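# Shut the microwave door until it latches

## Task

Push the microwave door closed far enough that its latch catches, and finish with no part of the robot still in contact with the door.

## Robot and tools

Robot: two arms on a table, each ending in a sixteen-hinge four-finger hand. left_arm carries a left hand and right_arm a right hand; each hand mirrors the other. Calibrated bases: left_arm at (+0.033, +0.274, 0) m, right_arm at (0, -0.370, 0) m, both turned only slightly about z. A camera stand sits behind the arms.

Scene frame: origin at table-top height, halfway between the two nominal bases. +x points out over the table, +y toward the left_arm side, +z up. Arm names do not tell you which side of an image they appear on. All reported positions (metres), quaternions (wxyz), velocities and Hand targets use this frame. Readings can be a few cm off, more at long reach.

Hand point axes (right hand): +z runs along the straight fingers toward the tips, +x across the palm away from the thumb, +y out of the palm face, which sits at y = -0.062. On the left hand +x points toward the thumb instead. A rigid mast at the wrist (x +0.05 to +0.10, z -0.16 to -0.11, y up to +0.06) can collide with things. The arm sags under load, so the hand may rest lower than commanded, and friction can leave it a few cm off in any direction without any contact.

Tool execute_actions(actions, cameras). actions is a list of actions; each action is a table of 1 to 15 rows, one row per 1/30 s control step, so an action lasts 0.5 s. If fewer than 15 rows are given, the final row is repeated. An empty list moves nothing and returns images plus the scene number and task. cameras: list of names (cam_head_left, cam_head_right, cam_high, cam_low, cam_left_wrist, cam_right_wrist), ["all"] or []; if omitted, images come only with an empty action list. A misspelt camera name voids the call.

Each row is one flat list of 48 numbers, each in [-1, 1], covering both arms even if one stays still: positions 1-6 left_arm dx, dy, dz, rx, ry, rz; 7-22 left hand hinge goals; 23 left current_limit; 24 left speed; 25-30 right_arm dx..rz; 31-46 right hand hinge goals; 47 right current_limit; 48 right speed.

Arm numbers are offsets, not poses. They are measured from that arm's Hand target as it stood when the action began, along scene-frame axes. Every row inside one action counts from that same starting target, not from the row before; a new action starts from the updated target, so sending the same offset twice moves twice as far. Scale: 1.0 equals 0.6 m for dx, dy, dz and 180 degrees for rx, ry, rz (together one rotation vector, turning the hand about its target position). A translation longer than 1.0 gets shortened. Each step, the commanded orientation is limited to 40 degrees from the measured one. The hand often stops short of its target; an all-zero action re-requests the target, and if a gap stays, send the remaining distance as a further offset. Tiny moves may not start. To stop pressing on something, command the target back past where the hand now is.

Hand numbers are absolute hinge goals, each a fraction between its two stops. Order per hand: index_mcp, index_abd, index_pip, index_dip, middle_mcp, middle_abd, middle_pip, middle_dip, ring_mcp, ring_abd, ring_pip, ring_dip, thumb_cmc, thumb_axl, thumb_mcp, thumb_ipl. Straight values: _mcp +0.75, _abd 0.00, _pip +0.58, _dip +0.70, thumb_cmc +0.71, thumb_axl +0.68, thumb_mcp +0.23, thumb_ipl +0.17. Moving toward -1 curls fingers toward the palm and brings the thumb round in front of it. A 0 is a real goal, so to leave a hand unchanged copy back its hand_goal, hand_current_limit and hand_speed. current_limit maps -1..+1 to 0..550 mA (floor 11 mA) and also slows hinges; speed sets hinge speed to (speed+1)/2 of 8.5 rad/s. Initial values: +0.4 and -0.6; the last written values persist.

Results: per arm end_effector_position, end_effector_quat_wxyz, Hand target (the clipped last command; next offsets start here), Joint positions, Joint velocities (may read "within noise" or be omitted), Joint torques (include the arm's own weight; numbers 3 and 4 wrap at ±28 N m), and end_effector_position at selected steps. Per hand motor: hand_goal, hand_measured, hand_current_ma (positive means pushing toward -1), hand_state (moving, goal, blocked, overload). Temperatures and a MOTOR HOT line may appear.

Tool zoom_image(camera, region): region [x0, y0, x1, y1] in pixels of that camera's 672x504 image, origin top-left, at most 504 by 504; only cameras in the latest images. read_manual(section) returns only licence text. finished_scene(scene) takes this scene's number (1 to 3), ends it for good and starts the next; the door must be latched and untouched by then.

Keep the two hands apart; pressing them together can end the scene. After latching, pull the hand clear so nothing touches the door. A hand motor at 495 mA or more for 5 s shuts off for 10 s; straining toward unreachable poses or holding stretched out heats arm motors, and at 100 °C that arm drops for 30-60 s. Any arm stop discards new hand commands meanwhile.

Each tool is called after ">>>" as a command line: name --argument value for each argument, lists and objects as JSON in quotes; but a table of rows of numbers goes row by row, as --pt "numbers of a row", without its own name.

## Session

>>> execute_actions --actions '[]'

Scene clock: 0.00 s.
left_arm: end_effector_position=(+0.5945, -0.2401, +0.2151) hand_goal=(+0.754, +0.000, +0.576, +0.696, +0.754, +0.000, +0.576, +0.696, +0.754, +0.000, +0.576, +0.696, +0.714, +0.678, +0.226, +0.168) hand_measured=(+0.754, +0.000, +0.576, +0.696, +0.754, +0.000, +0.576, +0.696, +0.754, +0.000, +0.576, +0.696, +0.714, +0.678, +0.226, +0.168) hand_current_ma=(+0, +0, +0, +0, +0, +0, +0, +0, +0, +0, +0, +0, +0, +0, +0, +0) hand_state=(goal, goal, goal, goal, goal, goal, goal, goal, goal, goal, goal, goal, goal, goal, goal, goal) hand_current_limit=0.40 hand_speed=-0.60 end_effector_quat_wxyz=(+0.186, +0.969, +0.145, -0.080) | right_arm: end_effector_position=(+0.1413, -0.5229, +0.1495) hand_goal=(+0.754, +0.000, +0.576, +0.696, +0.754, +0.000, +0.576, +0.696, +0.754, +0.000, +0.576, +0.696, +0.714, +0.678, +0.226, +0.168) hand_measured=(+0.754, +0.000, +0.576, +0.696, +0.754, +0.000, +0.576, +0.696, +0.754, +0.000, +0.576, +0.696, +0.714, +0.678, +0.226, +0.168) hand_current_ma=(+0, +0, +0, +0, +0, +0, +0, +0, +0, +0, +0, +0, +0, +0, +0, +0) hand_state=(goal, goal, goal, goal, goal, goal, goal, goal, goal, goal, goal, goal, goal, goal, goal, goal) hand_current_limit=0.40 hand_speed=-0.60 end_effector_quat_wxyz=(-0.133, +0.139, +0.926, -0.325)
Joint positions: left_arm=[-0.607 2.056 2.029 -1.393 0.38 0.627] | right_arm=[-0.615 0.825 0.713 -1.41 0.716 -1.884]
Joint velocities: within noise
Joint torques (N m): no reading
Motor temperatures (°C): left_arm=[28 30 31 31 30 29] | right_arm=[29 30 29 30 31 31]
Heat: left arm: hottest elbow 31 °C; right arm: hottest wrist yaw 31 °C.
Hand target: left_arm +0.5989, -0.2431, +0.2170; +0.189, +0.968, +0.144, -0.076 | right_arm +0.1462, -0.5259, +0.1565; -0.125, +0.142, +0.926, -0.328

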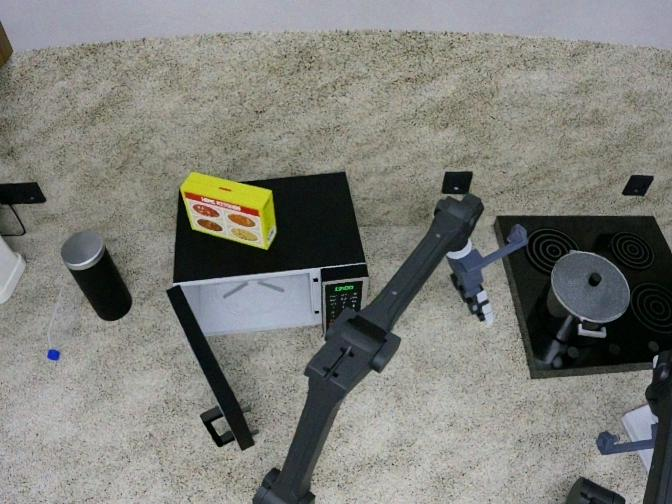

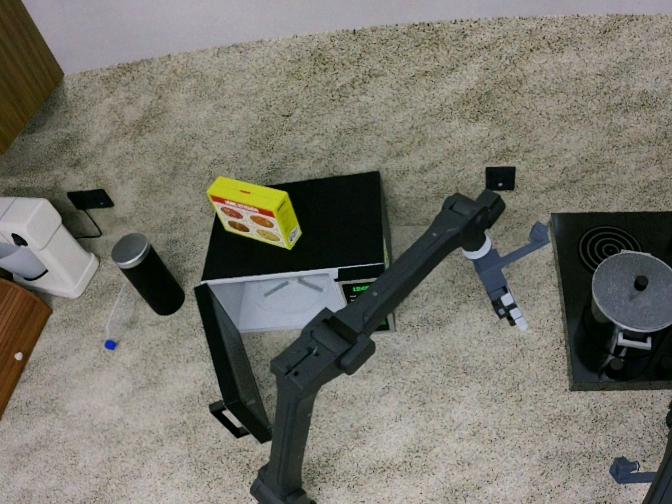

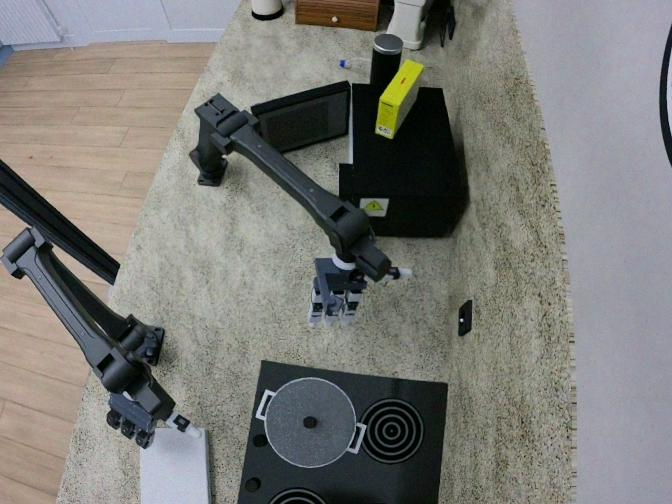

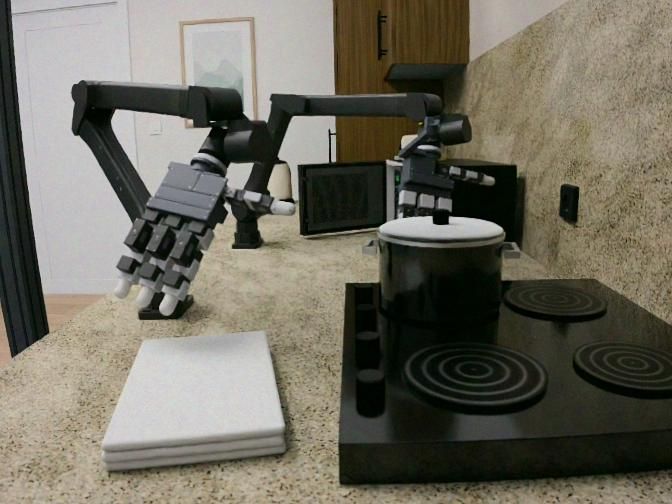

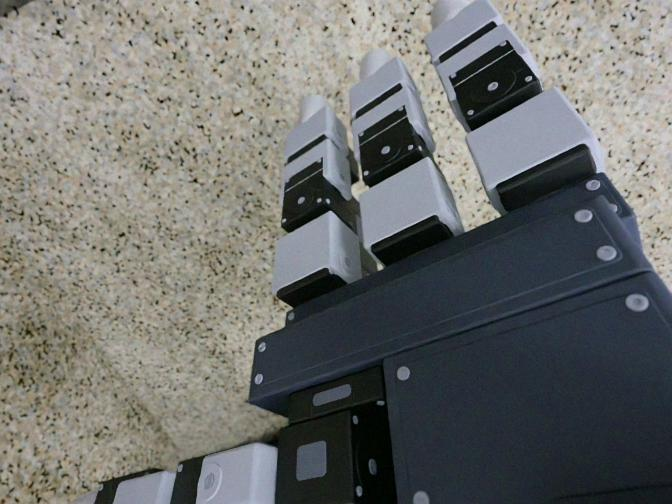

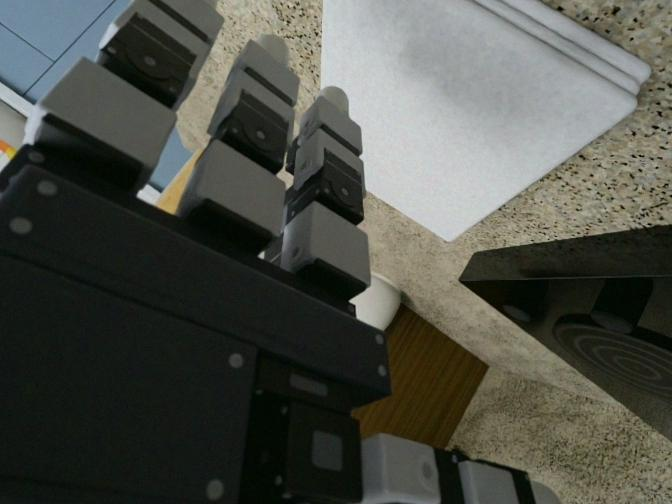

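>>> execute_actions --actions '[[[0,0,0.1667,0,0,0,0.754,0,0.576,0.696,0.754,0,0.576,0.696,0.754,0,0.576,0.696,0.714,0.678,0.226,0.168,0.4,-0.6,0,0,0,0,0,0,0.754,0,0.576,0.696,0.754,0,0.576,0.696,0.754,0,0.576,0.696,0.714,0.678,0.226,0.168,0.4,-0.6]],[[-0.05,0,0.1667,0,0,0,0.754,0,0.576,0.696,0.754,0,0.576,0.696,0.754,0,0.576,0.696,0.714,0.678,0.226,0.168,0.4,-0.6,0,0,0,0,0,0,0.754,0,0.576,0.696,0.754,0,0.576,0.696,0.754,0,0.576,0.696,0.714,0.678,0.226,0.168,0.4,-0.6]]]' --cameras '["cam_head_left","cam_head_right","cam_high"]'

Scene clock: 65.43 s.
left_arm: end_effector_position=(+0.5671, -0.2388, +0.4163) hand_goal=(+0.754, +0.000, +0.576, +0.696, +0.754, +0.000, +0.576, +0.696, +0.754, +0.000, +0.576, +0.696, +0.714, +0.678, +0.226, +0.168) hand_measured=(+0.754, +0.000, +0.576, +0.696, +0.754, +0.000, +0.576, +0.696, +0.754, +0.000, +0.576, +0.696, +0.716, +0.678, +0.222, +0.168) hand_current_ma=(+4, +0, +3, +0, +4, +0, +3, +0, +4, +0, +3, +0, +6, -3, -18, -2) hand_state=(goal, goal, goal, goal, goal, goal, goal, goal, goal, goal, goal, goal, goal, goal, goal, goal) hand_current_limit=0.40 hand_speed=-0.60 end_effector_quat_wxyz=(+0.237, +0.959, +0.151, -0.038) | right_arm: end_effector_position=(+0.1413, -0.5229, +0.1495) hand_goal=(+0.754, +0.000, +0.576, +0.696, +0.754, +0.000, +0.576, +0.696, +0.754, +0.000, +0.576, +0.696, +0.714, +0.678, +0.226, +0.168) hand_measured=(+0.750, +0.000, +0.576, +0.696, +0.750, +0.000, +0.576, +0.696, +0.750, +0.000, +0.576, +0.696, +0.710, +0.678, +0.224, +0.168) hand_current_ma=(-20, +0, +3, +0, -17, +0, +2, +0, -20, +0, +3, +0, -15, -3, -6, -1) hand_state=(goal, goal, goal, goal, goal, goal, goal, goal, goal, goal, goal, goal, goal, goal, goal, goal) hand_current_limit=0.40 hand_speed=-0.60 end_effector_quat_wxyz=(-0.133, +0.139, +0.926, -0.325)
Joint positions: left_arm=[-0.635 1.992 2.418 -1.691 0.382 0.554] | right_arm=[-0.615 0.825 0.713 -1.41 0.716 -1.884]
Joint torques (N m): left_arm=[-0.21 -20.89 10.44 0.55 0.41 -0.09] | right_arm=[1.61 -1.85 10.82 0.84 0.73 0.15]
Motor temperatures (°C): left_arm=[28 32 36 31 30 29] | right_arm=[29 30 35 30 32 31]
Heat: left arm: hottest elbow 36 °C; right arm: hottest elbow 35 °C.
Hand target: left_arm +0.5689, -0.2432, +0.4171; +0.189, +0.968, +0.144, -0.076 | right_arm +0.1462, -0.5259, +0.1565; -0.125, +0.142, +0.926, -0.328
Off the commanded pose: left_arm 0.005 m, 7 deg | right_arm 0.009 m, 1 deg.
joint sent to its limit (left arm) — joint 4 (wrist pitch), lower limit. The joint targets are off in orientation, not in position.
Step readings (end_effector_position of left_arm | right_arm):
0: (+0.5945, -0.2401, +0.2151) | (+0.1413, -0.5229, +0.1495)
1: (+0.5945, -0.2401, +0.2155) | (+0.1413, -0.5229, +0.1495)
2: (+0.5936, -0.2394, +0.2175) | (+0.1413, -0.5229, +0.1495)
4: (+0.5908, -0.2374, +0.2276) | (+0.1413, -0.5229, +0.1495)
8: (+0.5927, -0.2386, +0.2742) | (+0.1413, -0.5229, +0.1495)
15: (+0.5924, -0.2384, +0.3285) | (+0.1413, -0.5229, +0.1495)
16: (+0.5918, -0.2379, +0.3314) | (+0.1413, -0.5229, +0.1495)
17: (+0.5910, -0.2374, +0.3340) | (+0.1413, -0.5229, +0.1495)
19: (+0.5882, -0.2373, +0.3405) | (+0.1413, -0.5229, +0.1495)
23: (+0.5813, -0.2370, +0.3637) | (+0.1413, -0.5229, +0.1495)
30: (+0.5684, -0.2381, +0.4107) | (+0.1413, -0.5229, +0.1495)
Images, in order (width x height): cam_head_left 672x504, cam_head_right 672x504, cam_high 672x504.

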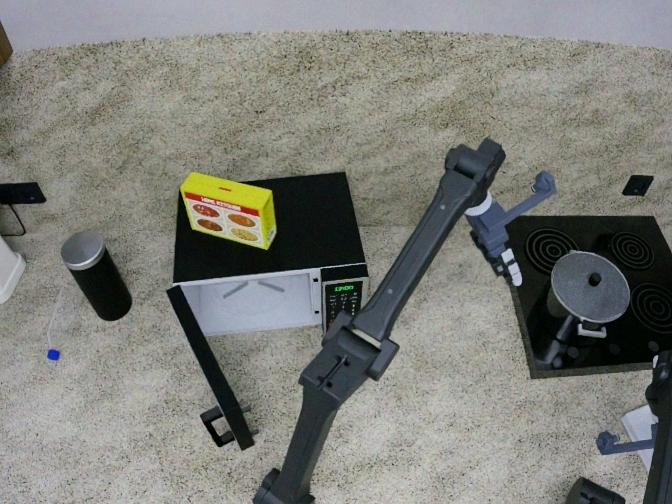

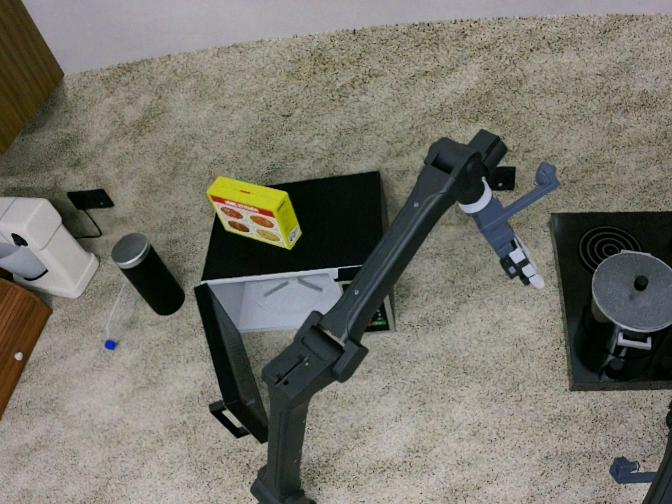

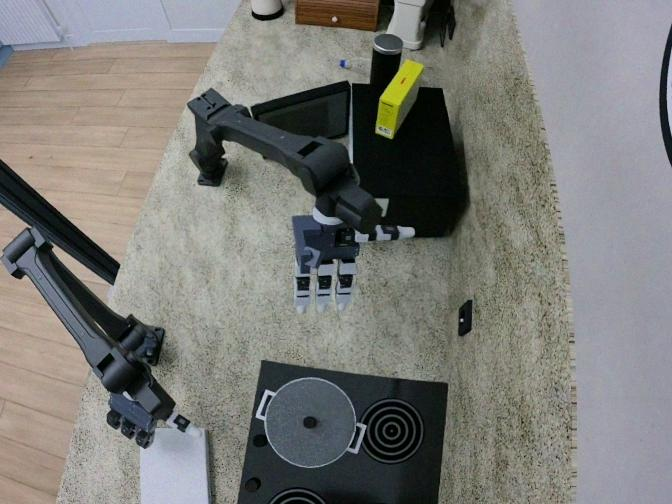

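>>> execute_actions --actions '[[[-0.115,0.155,0.038,0.0272,-0.0268,0.0942,-0.479,0,-0.737,-0.174,-0.479,0,-0.737,-0.174,-0.479,0,-0.737,-0.174,0.714,0.678,0.226,0.168,0.4,-0.6,0,0,0,0,0,0,0.754,0,0.576,0.696,0.754,0,0.576,0.696,0.754,0,0.576,0.696,0.714,0.678,0.226,0.168,0.4,-0.6]],[[-0.1,0.183,0.033,0.0272,-0.0268,0.0942,-0.479,0,-0.737,-0.174,-0.479,0,-0.737,-0.174,-0.479,0,-0.737,-0.174,0.714,0.678,0.226,0.168,0.4,-0.6,0,0,0,0,0,0,0.754,0,0.576,0.696,0.754,0,0.576,0.696,0.754,0,0.576,0.696,0.714,0.678,0.226,0.168,0.4,-0.6]],[[-0.067,0.2,0.017,0.0272,-0.0268,0.0942,-0.479,0,-0.737,-0.174,-0.479,0,-0.737,-0.174,-0.479,0,-0.737,-0.174,0.714,0.678,0.226,0.168,0.4,-0.6,0,0,0,0,0,0,0.754,0,0.576,0.696,0.754,0,0.576,0.696,0.754,0,0.576,0.696,0.714,0.678,0.226,0.168,0.4,-0.6]]]' --cameras '["cam_head_left","cam_head_right","cam_high","cam_left_wrist"]'

Scene clock: 126.13 s.
left_arm: end_effector_position=(+0.3965, +0.0756, +0.4756) hand_goal=(-0.478, +0.000, -0.736, -0.174, -0.478, +0.000, -0.736, -0.174, -0.478, +0.000, -0.736, -0.174, +0.714, +0.678, +0.226, +0.168) hand_measured=(-0.432, +0.000, -0.700, -0.168, -0.426, +0.000, -0.696, -0.168, -0.426, +0.000, -0.696, -0.168, +0.716, +0.678, +0.222, +0.168) hand_current_ma=(+226, +0, +163, +30, +256, +0, +189, +24, +262, +0, +186, +23, +7, -3, -18, -2) hand_state=(blocked, goal, blocked, goal, blocked, goal, blocked, goal, blocked, goal, blocked, goal, goal, goal, goal, goal) hand_current_limit=0.40 hand_speed=-0.60 end_effector_quat_wxyz=(+0.122, +0.833, +0.517, +0.157) | right_arm: end_effector_position=(+0.1413, -0.5229, +0.1495) hand_goal=(+0.754, +0.000, +0.576, +0.696, +0.754, +0.000, +0.576, +0.696, +0.754, +0.000, +0.576, +0.696, +0.714, +0.678, +0.226, +0.168) hand_measured=(+0.750, +0.000, +0.576, +0.696, +0.750, +0.000, +0.576, +0.696, +0.750, +0.000, +0.576, +0.696, +0.710, +0.678, +0.224, +0.168) hand_current_ma=(-20, +0, +3, +0, -17, +0, +2, +0, -20, +0, +3, +0, -15, -3, -6, -1) hand_state=(goal, goal, goal, goal, goal, goal, goal, goal, goal, goal, goal, goal, goal, goal, goal, goal) hand_current_limit=0.40 hand_speed=-0.60 end_effector_quat_wxyz=(-0.133, +0.139, +0.926, -0.325)
Joint positions: left_arm=[-0.666 1.104 1.57 -1.695 -0.213 -0.18] | right_arm=[-0.615 0.825 0.713 -1.41 0.716 -1.884]
Joint torques (N m): left_arm=[0.67 -6.71 7.97 0.87 -0.52 -0.16] | right_arm=[1.38 -1.49 10.92 0.69 0.78 0.14]
Heat: left arm: hottest elbow 36 °C; right arm: hottest elbow 37 °C.
Hand target: left_arm +0.3997, +0.0795, +0.4697; +0.098, +0.830, +0.528, +0.149 | right_arm +0.1462, -0.5259, +0.1565; -0.125, +0.142, +0.926, -0.328
Off the commanded pose: left_arm 0.008 m, 3 deg | right_arm 0.009 m, 1 deg.
joint sent to its limit (left arm) — joint 4 (wrist pitch), lower limit. The joint targets still meet the commanded pose.
Step readings (end_effector_position of left_arm | right_arm):
0: (+0.5672, -0.2388, +0.4163) | (+0.1413, -0.5229, +0.1495)
1: (+0.5677, -0.2381, +0.4157) | (+0.1413, -0.5229, +0.1495)
2: (+0.5691, -0.2334, +0.4121) | (+0.1413, -0.5229, +0.1495)
4: (+0.5637, -0.2158, +0.3999) | (+0.1413, -0.5229, +0.1495)
8: (+0.5406, -0.1821, +0.4064) | (+0.1413, -0.5229, +0.1495)
15: (+0.5014, -0.1481, +0.4656) | (+0.1413, -0.5229, +0.1495)
16: (+0.4992, -0.1445, +0.4689) | (+0.1413, -0.5229, +0.1495)
17: (+0.4978, -0.1370, +0.4679) | (+0.1413, -0.5229, +0.1495)
19: (+0.4883, -0.1135, +0.4556) | (+0.1413, -0.5229, +0.1495)
23: (+0.4654, -0.0703, +0.4475) | (+0.1413, -0.5229, +0.1495)
30: (+0.4380, -0.0361, +0.4746) | (+0.1413, -0.5229, +0.1495)
31: (+0.4370, -0.0333, +0.4761) | (+0.1413, -0.5229, +0.1495)
32: (+0.4381, -0.0252, +0.4748) | (+0.1413, -0.5229, +0.1495)
34: (+0.4337, -0.0022, +0.4647) | (+0.1413, -0.5229, +0.1495)
38: (+0.4165, +0.0401, +0.4602) | (+0.1413, -0.5229, +0.1495)
45: (+0.3958, +0.0742, +0.4838) | (+0.1413, -0.5229, +0.1495)
Images, in order (width x height): cam_head_left 672x504, cam_head_right 672x504, cam_high 672x504, cam_left_wrist 672x504.

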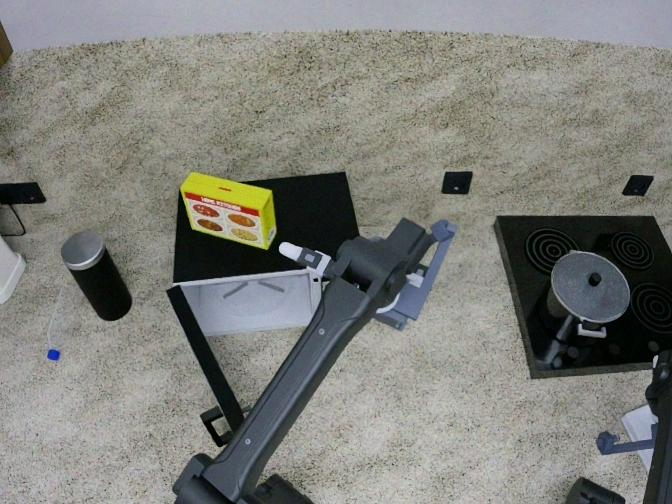

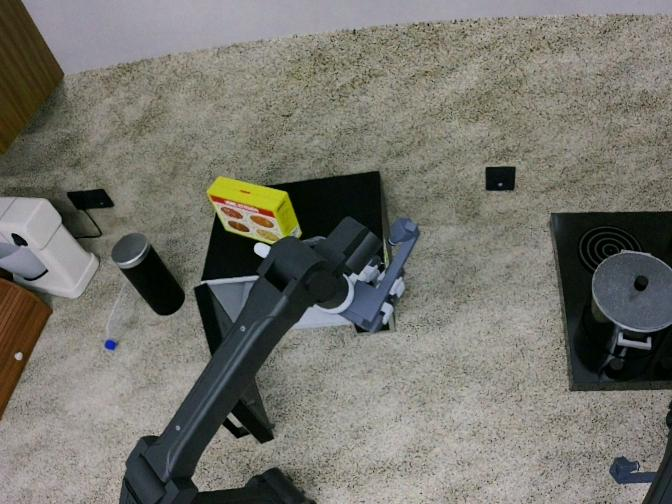

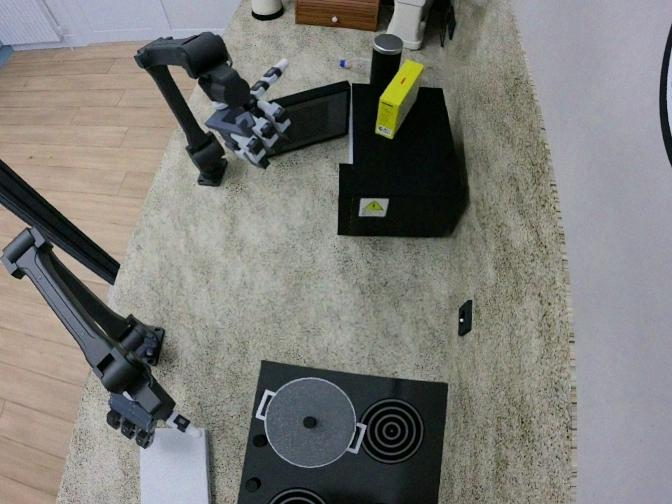

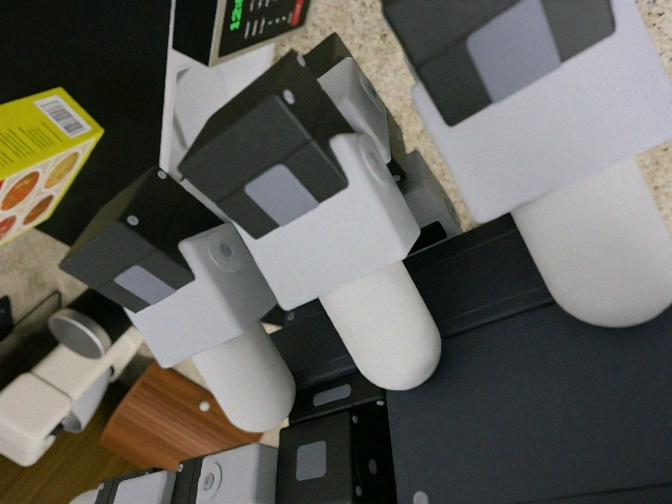

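>>> execute_actions --actions '[[[-0.05,0.2,0.0,0.0272,-0.0268,0.0942,-0.479,0,-0.737,-0.174,-0.479,0,-0.737,-0.174,-0.479,0,-0.737,-0.174,0.714,0.678,0.226,0.168,0.1,-0.6,0,0,0,0,0,0,0.754,0,0.576,0.696,0.754,0,0.576,0.696,0.754,0,0.576,0.696,0.714,0.678,0.226,0.168,0.4,-0.6]],[[-0.05,0.2,0.0,0.0272,-0.0268,0.0942,-0.479,0,-0.737,-0.174,-0.479,0,-0.737,-0.174,-0.479,0,-0.737,-0.174,0.714,0.678,0.226,0.168,0.1,-0.6,0,0,0,0,0,0,0.754,0,0.576,0.696,0.754,0,0.576,0.696,0.754,0,0.576,0.696,0.714,0.678,0.226,0.168,0.4,-0.6]],[[-0.05,0.2,0.0,0.0272,-0.0268,0.0942,-0.479,0,-0.737,-0.174,-0.479,0,-0.737,-0.174,-0.479,0,-0.737,-0.174,0.714,0.678,0.226,0.168,0.1,-0.6,0,0,0,0,0,0,0.754,0,0.576,0.696,0.754,0,0.576,0.696,0.754,0,0.576,0.696,0.714,0.678,0.226,0.168,0.4,-0.6]]]' --cameras '["cam_head_left","cam_head_right","cam_high","cam_left_wrist"]'

Scene clock: 135.93 s.
left_arm: end_effector_position=(+0.3079, +0.4377, +0.4687) hand_goal=(-0.478, +0.000, -0.736, -0.174, -0.478, +0.000, -0.736, -0.174, -0.478, +0.000, -0.736, -0.174, +0.714, +0.678, +0.226, +0.168) hand_measured=(-0.432, +0.000, -0.700, -0.168, -0.426, +0.000, -0.696, -0.168, -0.426, +0.000, -0.696, -0.168, +0.718, +0.678, +0.222, +0.168) hand_current_ma=(+226, +0, +163, +31, +256, +0, +189, +24, +262, +0, +186, +23, +17, -3, -20, -2) hand_state=(blocked, goal, blocked, goal, blocked, goal, blocked, goal, blocked, goal, blocked, goal, goal, goal, goal, goal) hand_current_limit=0.10 hand_speed=-0.60 end_effector_quat_wxyz=(-0.020, +0.506, +0.794, +0.336) | right_arm: end_effector_position=(+0.1413, -0.5229, +0.1495) hand_goal=(+0.754, +0.000, +0.576, +0.696, +0.754, +0.000, +0.576, +0.696, +0.754, +0.000, +0.576, +0.696, +0.714, +0.678, +0.226, +0.168) hand_measured=(+0.750, +0.000, +0.576, +0.696, +0.750, +0.000, +0.576, +0.696, +0.750, +0.000, +0.576, +0.696, +0.710, +0.678, +0.224, +0.168) hand_current_ma=(-20, +0, +3, +0, -17, +0, +2, +0, -20, +0, +3, +0, -15, -3, -6, -1) hand_state=(goal, goal, goal, goal, goal, goal, goal, goal, goal, goal, goal, goal, goal, goal, goal, goal) hand_current_limit=0.40 hand_speed=-0.60 end_effector_quat_wxyz=(-0.133, +0.139, +0.926, -0.325)
Joint positions: left_arm=[0.18 0.756 1.237 -1.578 -0.518 -0.14] | right_arm=[-0.615 0.825 0.713 -1.41 0.716 -1.884]
Joint torques (N m): left_arm=[0.67 -2.73 7.88 2.18 -0.46 -0.02] | right_arm=[0.91 -1.14 10.85 0.65 0.75 0.14]
Heat: left arm: hottest elbow 36 °C; right arm: hottest elbow 37 °C.
Hand target: left_arm +0.3096, +0.4396, +0.4698; -0.014, +0.505, +0.793, +0.340 | right_arm +0.1462, -0.5259, +0.1565; -0.125, +0.142, +0.926, -0.328
Off the commanded pose: left_arm 0.003 m, 1 deg | right_arm 0.009 m, 1 deg.
Step readings (end_effector_position of left_arm | right_arm):
0: (+0.3965, +0.0756, +0.4756) | (+0.1413, -0.5229, +0.1495)
1: (+0.3971, +0.0771, +0.4755) | (+0.1413, -0.5229, +0.1495)
2: (+0.3985, +0.0844, +0.4748) | (+0.1413, -0.5229, +0.1495)
4: (+0.3970, +0.1094, +0.4670) | (+0.1413, -0.5229, +0.1495)
8: (+0.3842, +0.1621, +0.4632) | (+0.1413, -0.5229, +0.1495)
15: (+0.3666, +0.1961, +0.4809) | (+0.1413, -0.5229, +0.1495)
16: (+0.3668, +0.1982, +0.4807) | (+0.1413, -0.5229, +0.1495)
17: (+0.3671, +0.2050, +0.4796) | (+0.1413, -0.5229, +0.1495)
19: (+0.3647, +0.2321, +0.4725) | (+0.1413, -0.5229, +0.1495)
23: (+0.3494, +0.2856, +0.4663) | (+0.1413, -0.5229, +0.1495)
30: (+0.3366, +0.3185, +0.4731) | (+0.1413, -0.5229, +0.1495)
31: (+0.3364, +0.3204, +0.4732) | (+0.1413, -0.5229, +0.1495)
32: (+0.3360, +0.3261, +0.4728) | (+0.1413, -0.5229, +0.1495)
34: (+0.3294, +0.3542, +0.4720) | (+0.1413, -0.5229, +0.1495)
38: (+0.3065, +0.4086, +0.4662) | (+0.1413, -0.5229, +0.1495)
45: (+0.3026, +0.4383, +0.4699) | (+0.1413, -0.5229, +0.1495)
Images, in order (width x height): cam_head_left 672x504, cam_head_right 672x504, cam_high 672x504, cam_left_wrist 672x504.

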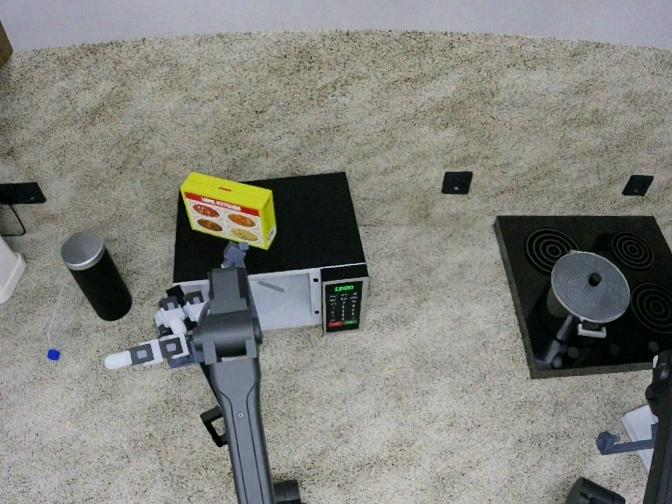

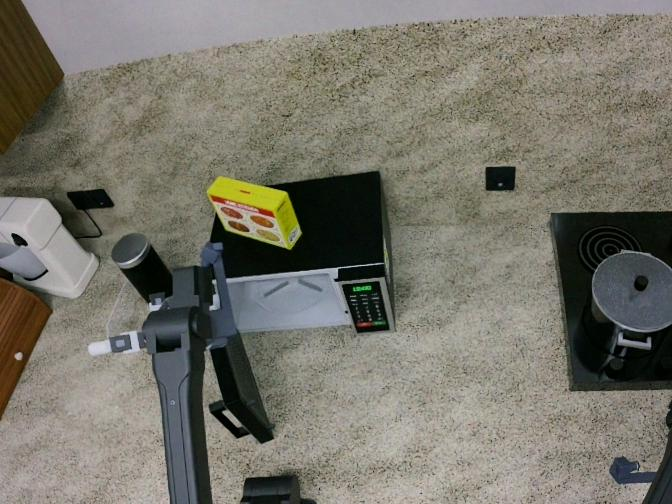

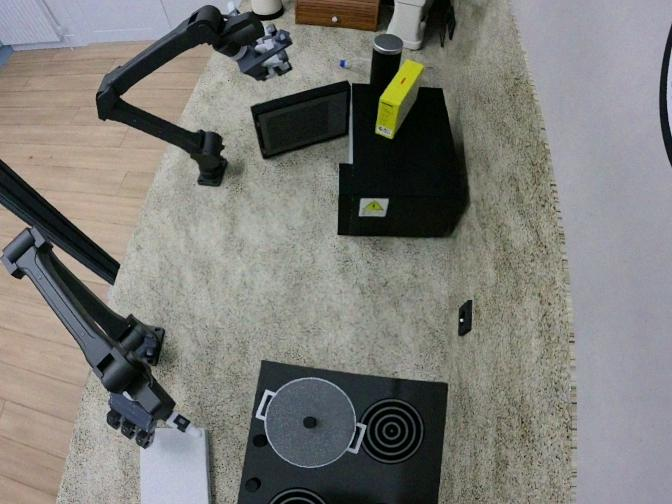

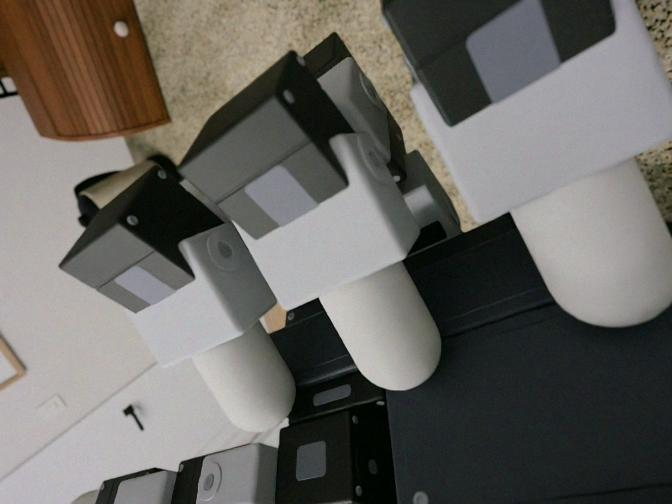

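>>> execute_actions --actions '[[[-0.016,0.1,-0.083,-0.048,0.028,0,-0.45,0,-0.72,-0.174,-0.45,0,-0.72,-0.174,-0.45,0,-0.72,-0.174,0.714,0.678,0.226,0.168,0.1,-0.6,0,0,0,0,0,0,0.754,0,0.576,0.696,0.754,0,0.576,0.696,0.754,0,0.576,0.696,0.714,0.678,0.226,0.168,0.4,-0.6]],[[-0.05,0.083,-0.1,-0.048,0.028,0,-0.45,0,-0.72,-0.174,-0.45,0,-0.72,-0.174,-0.45,0,-0.72,-0.174,0.714,0.678,0.226,0.168,0.1,-0.6,0,0,0,0,0,0,0.754,0,0.576,0.696,0.754,0,0.576,0.696,0.754,0,0.576,0.696,0.714,0.678,0.226,0.168,0.4,-0.6]],[[-0.033,0.017,-0.117,-0.048,0.028,0,-0.45,0,-0.72,-0.174,-0.45,0,-0.72,-0.174,-0.45,0,-0.72,-0.174,0.714,0.678,0.226,0.168,0.1,-0.6,0,0,0,0,0,0,0.754,0,0.576,0.696,0.754,0,0.576,0.696,0.754,0,0.576,0.696,0.714,0.678,0.226,0.168,0.4,-0.6]]]' --cameras '["cam_head_left","cam_head_right","cam_high","cam_low"]'

Scene clock: 168.10 s.
left_arm: end_effector_position=(+0.2507, +0.5584, +0.2883) hand_goal=(-0.450, +0.000, -0.720, -0.174, -0.450, +0.000, -0.720, -0.174, -0.450, +0.000, -0.720, -0.174, +0.714, +0.678, +0.226, +0.168) hand_measured=(-0.428, +0.000, -0.698, -0.168, -0.422, +0.000, -0.694, -0.168, -0.420, +0.000, -0.694, -0.168, +0.718, +0.678, +0.222, +0.168) hand_current_ma=(+110, +0, +98, +31, +141, +0, +118, +24, +146, +0, +115, +23, +15, -3, -20, -2) hand_state=(blocked, goal, blocked, goal, blocked, goal, blocked, goal, blocked, goal, blocked, goal, goal, goal, goal, goal) hand_current_limit=0.10 hand_speed=-0.60 end_effector_quat_wxyz=(-0.005, +0.534, +0.841, +0.083) | right_arm: end_effector_position=(+0.1413, -0.5229, +0.1495) hand_goal=(+0.754, +0.000, +0.576, +0.696, +0.754, +0.000, +0.576, +0.696, +0.754, +0.000, +0.576, +0.696, +0.714, +0.678, +0.226, +0.168) hand_measured=(+0.750, +0.000, +0.576, +0.696, +0.750, +0.000, +0.576, +0.696, +0.750, +0.000, +0.576, +0.696, +0.710, +0.678, +0.224, +0.168) hand_current_ma=(-20, +0, +3, +0, -17, +0, +2, +0, -20, +0, +3, +0, -15, -3, -6, -1) hand_state=(goal, goal, goal, goal, goal, goal, goal, goal, goal, goal, goal, goal, goal, goal, goal, goal) hand_current_limit=0.40 hand_speed=-0.60 end_effector_quat_wxyz=(-0.133, +0.139, +0.926, -0.325)
Joint positions: left_arm=[0.992 0.941 1.051 -1.515 -0.015 0.543] | right_arm=[-0.615 0.825 0.713 -1.41 0.716 -1.884]
Joint torques (N m): left_arm=[0.38 -5.71 8.76 0.98 0.1 0.02] | right_arm=[1.44 -1.67 10.82 0.76 0.71 0.16]
Heat: left arm: hottest elbow 36 °C; right arm: hottest elbow 37 °C.
Hand target: left_arm +0.2502, +0.5596, +0.2898; -0.004, +0.536, +0.840, +0.085 | right_arm +0.1462, -0.5259, +0.1565; -0.125, +0.142, +0.926, -0.328
Off the commanded pose: left_arm 0.002 m, 0 deg | right_arm 0.009 m, 1 deg.
Step readings (end_effector_position of left_arm | right_arm):
0: (+0.3079, +0.4376, +0.4687) | (+0.1413, -0.5229, +0.1495)
1: (+0.3082, +0.4374, +0.4680) | (+0.1413, -0.5229, +0.1495)
2: (+0.3096, +0.4372, +0.4633) | (+0.1413, -0.5229, +0.1495)
4: (+0.3050, +0.4495, +0.4518) | (+0.1413, -0.5229, +0.1495)
8: (+0.2875, +0.4880, +0.4271) | (+0.1413, -0.5229, +0.1495)
15: (+0.2939, +0.4979, +0.4175) | (+0.1413, -0.5229, +0.1495)
16: (+0.2948, +0.4973, +0.4169) | (+0.1413, -0.5229, +0.1495)
17: (+0.2955, +0.4968, +0.4142) | (+0.1413, -0.5229, +0.1495)
19: (+0.2876, +0.5062, +0.4039) | (+0.1413, -0.5229, +0.1495)
23: (+0.2623, +0.5396, +0.3742) | (+0.1413, -0.5229, +0.1495)
30: (+0.2662, +0.5470, +0.3556) | (+0.1413, -0.5229, +0.1495)
31: (+0.2669, +0.5462, +0.3553) | (+0.1413, -0.5229, +0.1495)
32: (+0.2667, +0.5458, +0.3536) | (+0.1413, -0.5229, +0.1495)
34: (+0.2632, +0.5466, +0.3434) | (+0.1413, -0.5229, +0.1495)
38: (+0.2497, +0.5564, +0.3078) | (+0.1413, -0.5229, +0.1495)
45: (+0.2499, +0.5593, +0.2883) | (+0.1413, -0.5229, +0.1495)
Images, in order (width x height): cam_head_left 672x504, cam_head_right 672x504, cam_high 672x504, cam_low 672x504.

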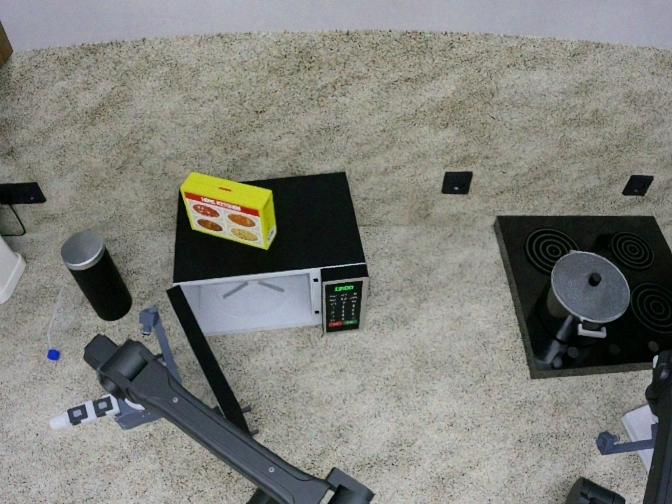

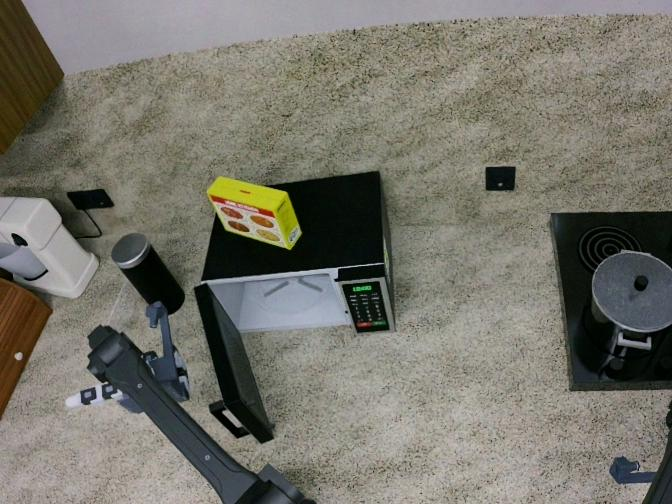

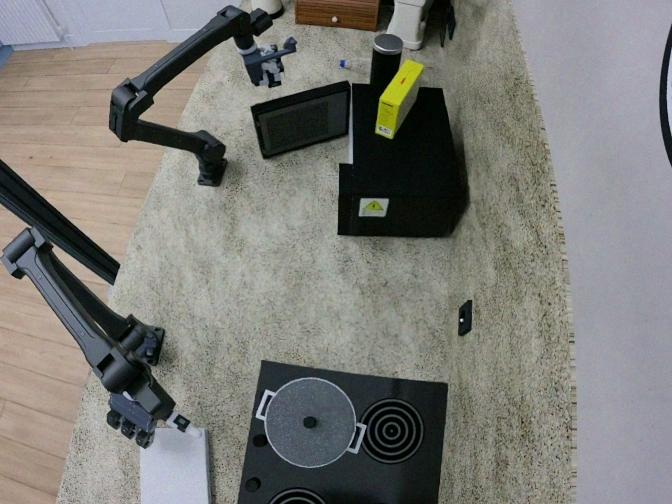

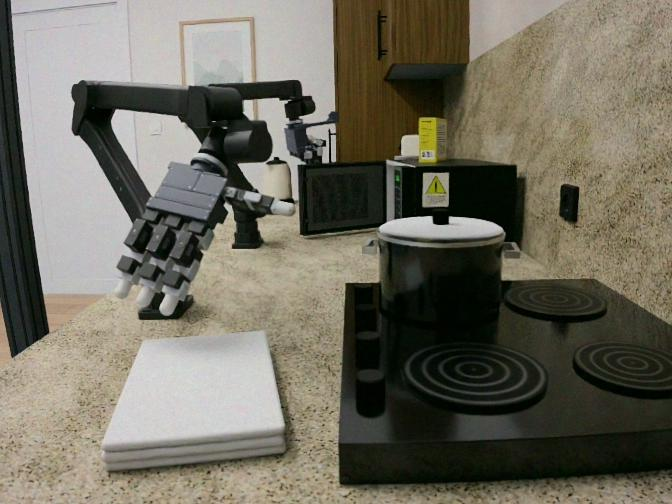

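>>> execute_actions --actions '[[[-0.004,-0.008,-0.1,-0.024,0.014,0,-0.45,0,-0.72,-0.174,-0.45,0,-0.72,-0.174,-0.45,0,-0.72,-0.174,0.714,0.678,0.226,0.168,0.1,-0.6,0,0,0,0,0,0,0.754,0,0.576,0.696,0.754,0,0.576,0.696,0.754,0,0.576,0.696,0.714,0.678,0.226,0.168,0.4,-0.6]],[[-0.004,-0.008,-0.1,-0.024,0.014,0,-0.45,0,-0.72,-0.174,-0.45,0,-0.72,-0.174,-0.45,0,-0.72,-0.174,0.714,0.678,0.226,0.168,0.1,-0.6,0,0,0,0,0,0,0.754,0,0.576,0.696,0.754,0,0.576,0.696,0.754,0,0.576,0.696,0.714,0.678,0.226,0.168,0.4,-0.6]]]' --cameras '["cam_head_left","cam_head_right","cam_high","cam_low","cam_left_wrist"]'

Scene clock: 181.80 s.
left_arm: end_effector_position=(+0.2438, +0.5449, +0.1685) hand_goal=(-0.450, +0.000, -0.720, -0.174, -0.450, +0.000, -0.720, -0.174, -0.450, +0.000, -0.720, -0.174, +0.714, +0.678, +0.226, +0.168) hand_measured=(-0.428, +0.000, -0.698, -0.168, -0.422, +0.000, -0.694, -0.168, -0.420, +0.000, -0.694, -0.168, +0.716, +0.678, +0.222, +0.168) hand_current_ma=(+110, +0, +98, +31, +141, +0, +118, +24, +146, +0, +115, +23, +10, -3, -20, -2) hand_state=(blocked, goal, blocked, goal, blocked, goal, blocked, goal, blocked, goal, blocked, goal, goal, goal, goal, goal) hand_current_limit=0.10 hand_speed=-0.60 end_effector_quat_wxyz=(-0.003, +0.537, +0.843, -0.009) | right_arm: end_effector_position=(+0.1413, -0.5229, +0.1495) hand_goal=(+0.754, +0.000, +0.576, +0.696, +0.754, +0.000, +0.576, +0.696, +0.754, +0.000, +0.576, +0.696, +0.714, +0.678, +0.226, +0.168) hand_measured=(+0.750, +0.000, +0.576, +0.696, +0.750, +0.000, +0.576, +0.696, +0.750, +0.000, +0.576, +0.696, +0.710, +0.678, +0.224, +0.168) hand_current_ma=(-20, +0, +3, +0, -17, +0, +2, +0, -20, +0, +3, +0, -15, -3, -6, -1) hand_state=(goal, goal, goal, goal, goal, goal, goal, goal, goal, goal, goal, goal, goal, goal, goal, goal) hand_current_limit=0.40 hand_speed=-0.60 end_effector_quat_wxyz=(-0.133, +0.139, +0.926, -0.325)
Joint positions: left_arm=[0.992 1.037 0.843 -1.395 -0.005 0.546] | right_arm=[-0.615 0.825 0.713 -1.41 0.716 -1.884]
Joint torques (N m): left_arm=[0.56 -6.12 8.39 1.13 0.13 0.05] | right_arm=[1.32 -1.61 10.81 0.73 0.75 0.16]
Heat: left arm: hottest elbow 36 °C; right arm: hottest elbow 37 °C.
Hand target: left_arm +0.2455, +0.5500, +0.1698; -0.001, +0.538, +0.843, -0.002 | right_arm +0.1462, -0.5259, +0.1565; -0.125, +0.142, +0.926, -0.328
Off the commanded pose: left_arm 0.006 m, 1 deg | right_arm 0.009 m, 1 deg.
Step readings (end_effector_position of left_arm | right_arm):
0: (+0.2507, +0.5584, +0.2883) | (+0.1413, -0.5229, +0.1495)
1: (+0.2506, +0.5582, +0.2877) | (+0.1413, -0.5229, +0.1495)
2: (+0.2505, +0.5579, +0.2857) | (+0.1413, -0.5229, +0.1495)
4: (+0.2494, +0.5555, +0.2733) | (+0.1413, -0.5229, +0.1495)
8: (+0.2444, +0.5475, +0.2395) | (+0.1413, -0.5229, +0.1495)
15: (+0.2459, +0.5498, +0.2285) | (+0.1413, -0.5229, +0.1495)
16: (+0.2461, +0.5499, +0.2282) | (+0.1413, -0.5229, +0.1495)
17: (+0.2465, +0.5502, +0.2266) | (+0.1413, -0.5229, +0.1495)
19: (+0.2463, +0.5493, +0.2159) | (+0.1413, -0.5229, +0.1495)
23: (+0.2420, +0.5425, +0.1820) | (+0.1413, -0.5229, +0.1495)
30: (+0.2434, +0.5443, +0.1683) | (+0.1413, -0.5229, +0.1495)
Images, in order (width x height): cam_head_left 672x504, cam_head_right 672x504, cam_high 672x504, cam_low 672x504, cam_left_wrist 672x504.

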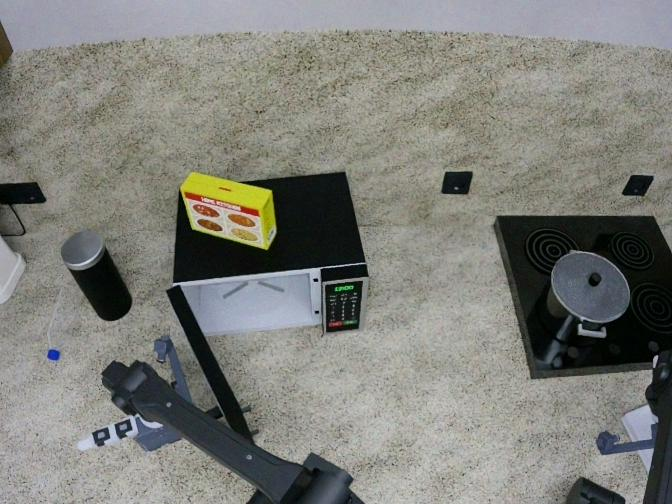

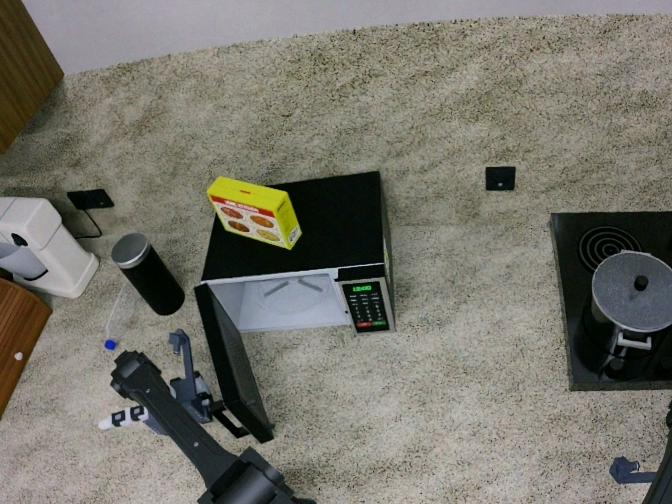

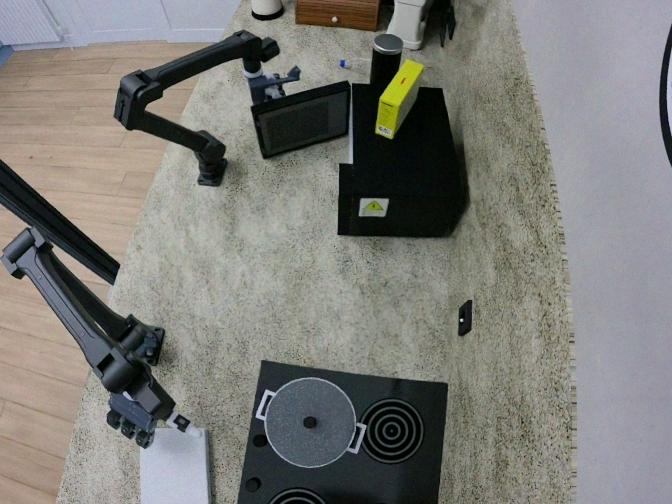

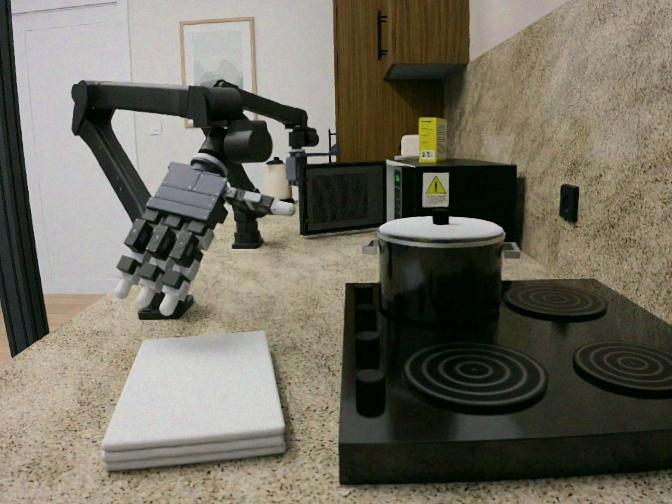

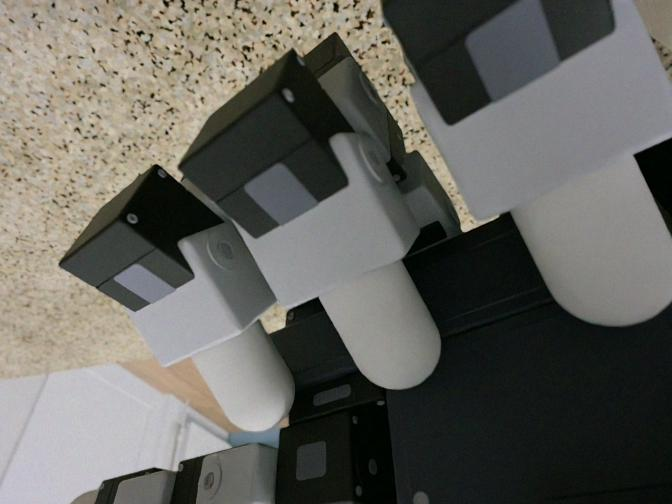

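>>> execute_actions --actions '[[[0.024,-0.11,0,0,0,0,-0.45,0,-0.72,-0.174,-0.45,0,-0.72,-0.174,-0.45,0,-0.72,-0.174,0.714,0.678,0.226,0.168,0.1,-0.6,0,0,0,0,0,0,0.754,0,0.576,0.696,0.754,0,0.576,0.696,0.754,0,0.576,0.696,0.714,0.678,0.226,0.168,0.4,-0.6]],[[0.012,-0.073,0,0,0,0.0222,-0.45,0,-0.72,-0.174,-0.45,0,-0.72,-0.174,-0.45,0,-0.72,-0.174,0.714,0.678,0.226,0.168,0.1,-0.6,0,0,0,0,0,0,0.754,0,0.576,0.696,0.754,0,0.576,0.696,0.754,0,0.576,0.696,0.714,0.678,0.226,0.168,0.4,-0.6]],[[0.005,-0.042,0,0,0,0.0444,-0.45,0,-0.72,-0.174,-0.45,0,-0.72,-0.174,-0.45,0,-0.72,-0.174,0.714,0.678,0.226,0.168,0.1,-0.6,0,0,0,0,0,0,0.754,0,0.576,0.696,0.754,0,0.576,0.696,0.754,0,0.576,0.696,0.714,0.678,0.226,0.168,0.4,-0.6]]]' --cameras '["cam_head_left","cam_head_right","cam_high","cam_low"]'

Scene clock: 201.83 s.
left_arm: end_effector_position=(+0.2718, +0.4169, +0.1707) hand_goal=(-0.450, +0.000, -0.720, -0.174, -0.450, +0.000, -0.720, -0.174, -0.450, +0.000, -0.720, -0.174, +0.714, +0.678, +0.226, +0.168) hand_measured=(-0.428, +0.000, -0.698, -0.168, -0.422, +0.000, -0.694, -0.168, -0.420, +0.000, -0.694, -0.168, +0.716, +0.678, +0.222, +0.168) hand_current_ma=(+110, +0, +98, +31, +141, +0, +118, +24, +146, +0, +115, +23, +6, -3, -23, -2) hand_state=(blocked, goal, blocked, goal, blocked, goal, blocked, goal, blocked, goal, blocked, goal, goal, goal, goal, goal) hand_current_limit=0.10 hand_speed=-0.60 end_effector_quat_wxyz=(+0.005, +0.448, +0.894, +0.001) | right_arm: end_effector_position=(+0.1413, -0.5229, +0.1495) hand_goal=(+0.754, +0.000, +0.576, +0.696, +0.754, +0.000, +0.576, +0.696, +0.754, +0.000, +0.576, +0.696, +0.714, +0.678, +0.226, +0.168) hand_measured=(+0.750, +0.000, +0.576, +0.696, +0.750, +0.000, +0.576, +0.696, +0.750, +0.000, +0.576, +0.696, +0.710, +0.678, +0.224, +0.168) hand_current_ma=(-20, +0, +3, +0, -17, +0, +2, +0, -20, +0, +3, +0, -15, -3, -6, -1) hand_state=(goal, goal, goal, goal, goal, goal, goal, goal, goal, goal, goal, goal, goal, goal, goal, goal) hand_current_limit=0.40 hand_speed=-0.60 end_effector_quat_wxyz=(-0.133, +0.139, +0.926, -0.325)
Joint positions: left_arm=[0.402 0.83 0.731 -1.464 0.007 -0.249] | right_arm=[-0.615 0.825 0.713 -1.41 0.716 -1.884]
Joint torques (N m): left_arm=[-0.85 -3.55 8.23 0.18 -0.33 -0.14] | right_arm=[1.85 -1.44 10.73 0.69 0.78 0.15]
Heat: left arm: hottest elbow 36 °C; right arm: hottest elbow 37 °C.
Hand target: left_arm +0.2701, +0.4149, +0.1698; -0.001, +0.447, +0.895, -0.002 | right_arm +0.1462, -0.5259, +0.1565; -0.125, +0.142, +0.926, -0.328
Off the commanded pose: left_arm 0.003 m, 1 deg | right_arm 0.009 m, 1 deg.
Step readings (end_effector_position of left_arm | right_arm):
0: (+0.2438, +0.5449, +0.1685) | (+0.1413, -0.5229, +0.1495)
1: (+0.2438, +0.5447, +0.1683) | (+0.1413, -0.5229, +0.1495)
2: (+0.2442, +0.5429, +0.1678) | (+0.1413, -0.5229, +0.1495)
4: (+0.2478, +0.5321, +0.1662) | (+0.1413, -0.5229, +0.1495)
8: (+0.2593, +0.4975, +0.1681) | (+0.1413, -0.5229, +0.1495)
15: (+0.2627, +0.4863, +0.1716) | (+0.1413, -0.5229, +0.1495)
16: (+0.2626, +0.4863, +0.1717) | (+0.1413, -0.5229, +0.1495)
17: (+0.2627, +0.4844, +0.1709) | (+0.1413, -0.5229, +0.1495)
19: (+0.2649, +0.4735, +0.1691) | (+0.1413, -0.5229, +0.1495)
23: (+0.2704, +0.4459, +0.1684) | (+0.1413, -0.5229, +0.1495)
30: (+0.2708, +0.4411, +0.1707) | (+0.1413, -0.5229, +0.1495)
31: (+0.2705, +0.4412, +0.1706) | (+0.1413, -0.5229, +0.1495)
32: (+0.2708, +0.4398, +0.1706) | (+0.1413, -0.5229, +0.1495)
34: (+0.2724, +0.4332, +0.1702) | (+0.1413, -0.5229, +0.1495)
38: (+0.2769, +0.4165, +0.1703) | (+0.1413, -0.5229, +0.1495)
45: (+0.2744, +0.4152, +0.1707) | (+0.1413, -0.5229, +0.1495)
Images, in order (width x height): cam_head_left 672x504, cam_head_right 672x504, cam_high 672x504, cam_low 672x504.

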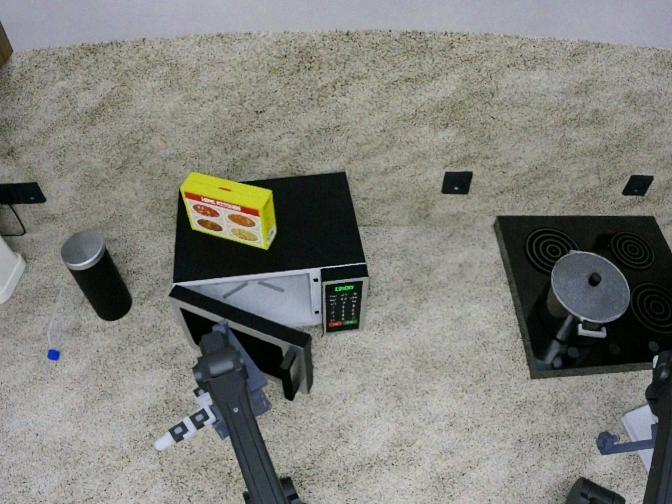

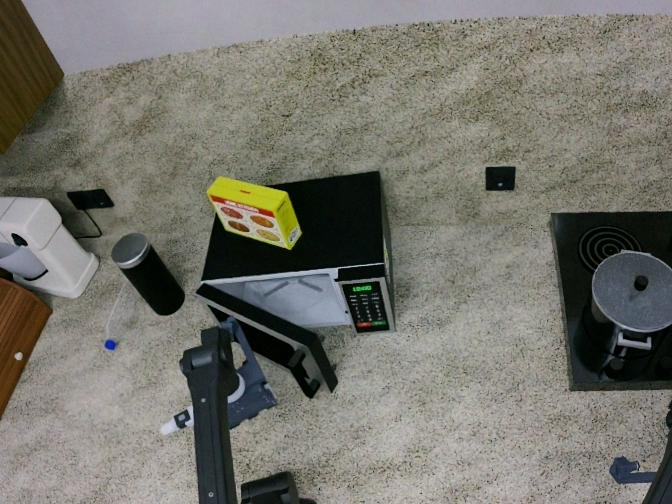

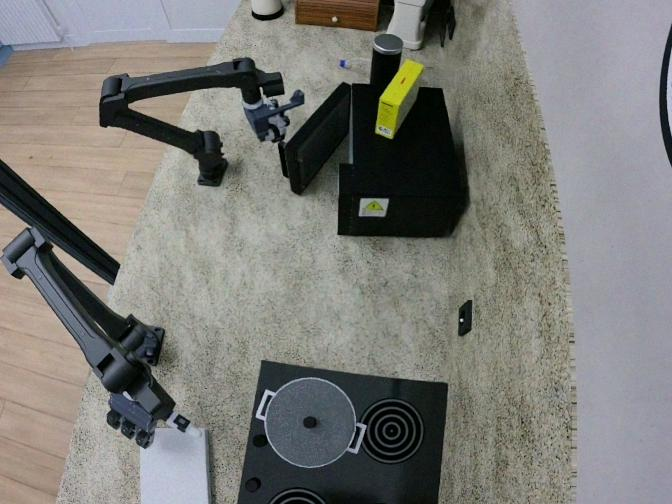

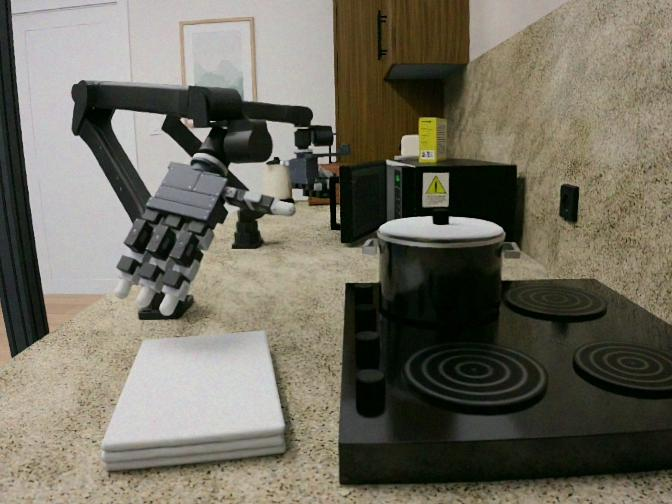

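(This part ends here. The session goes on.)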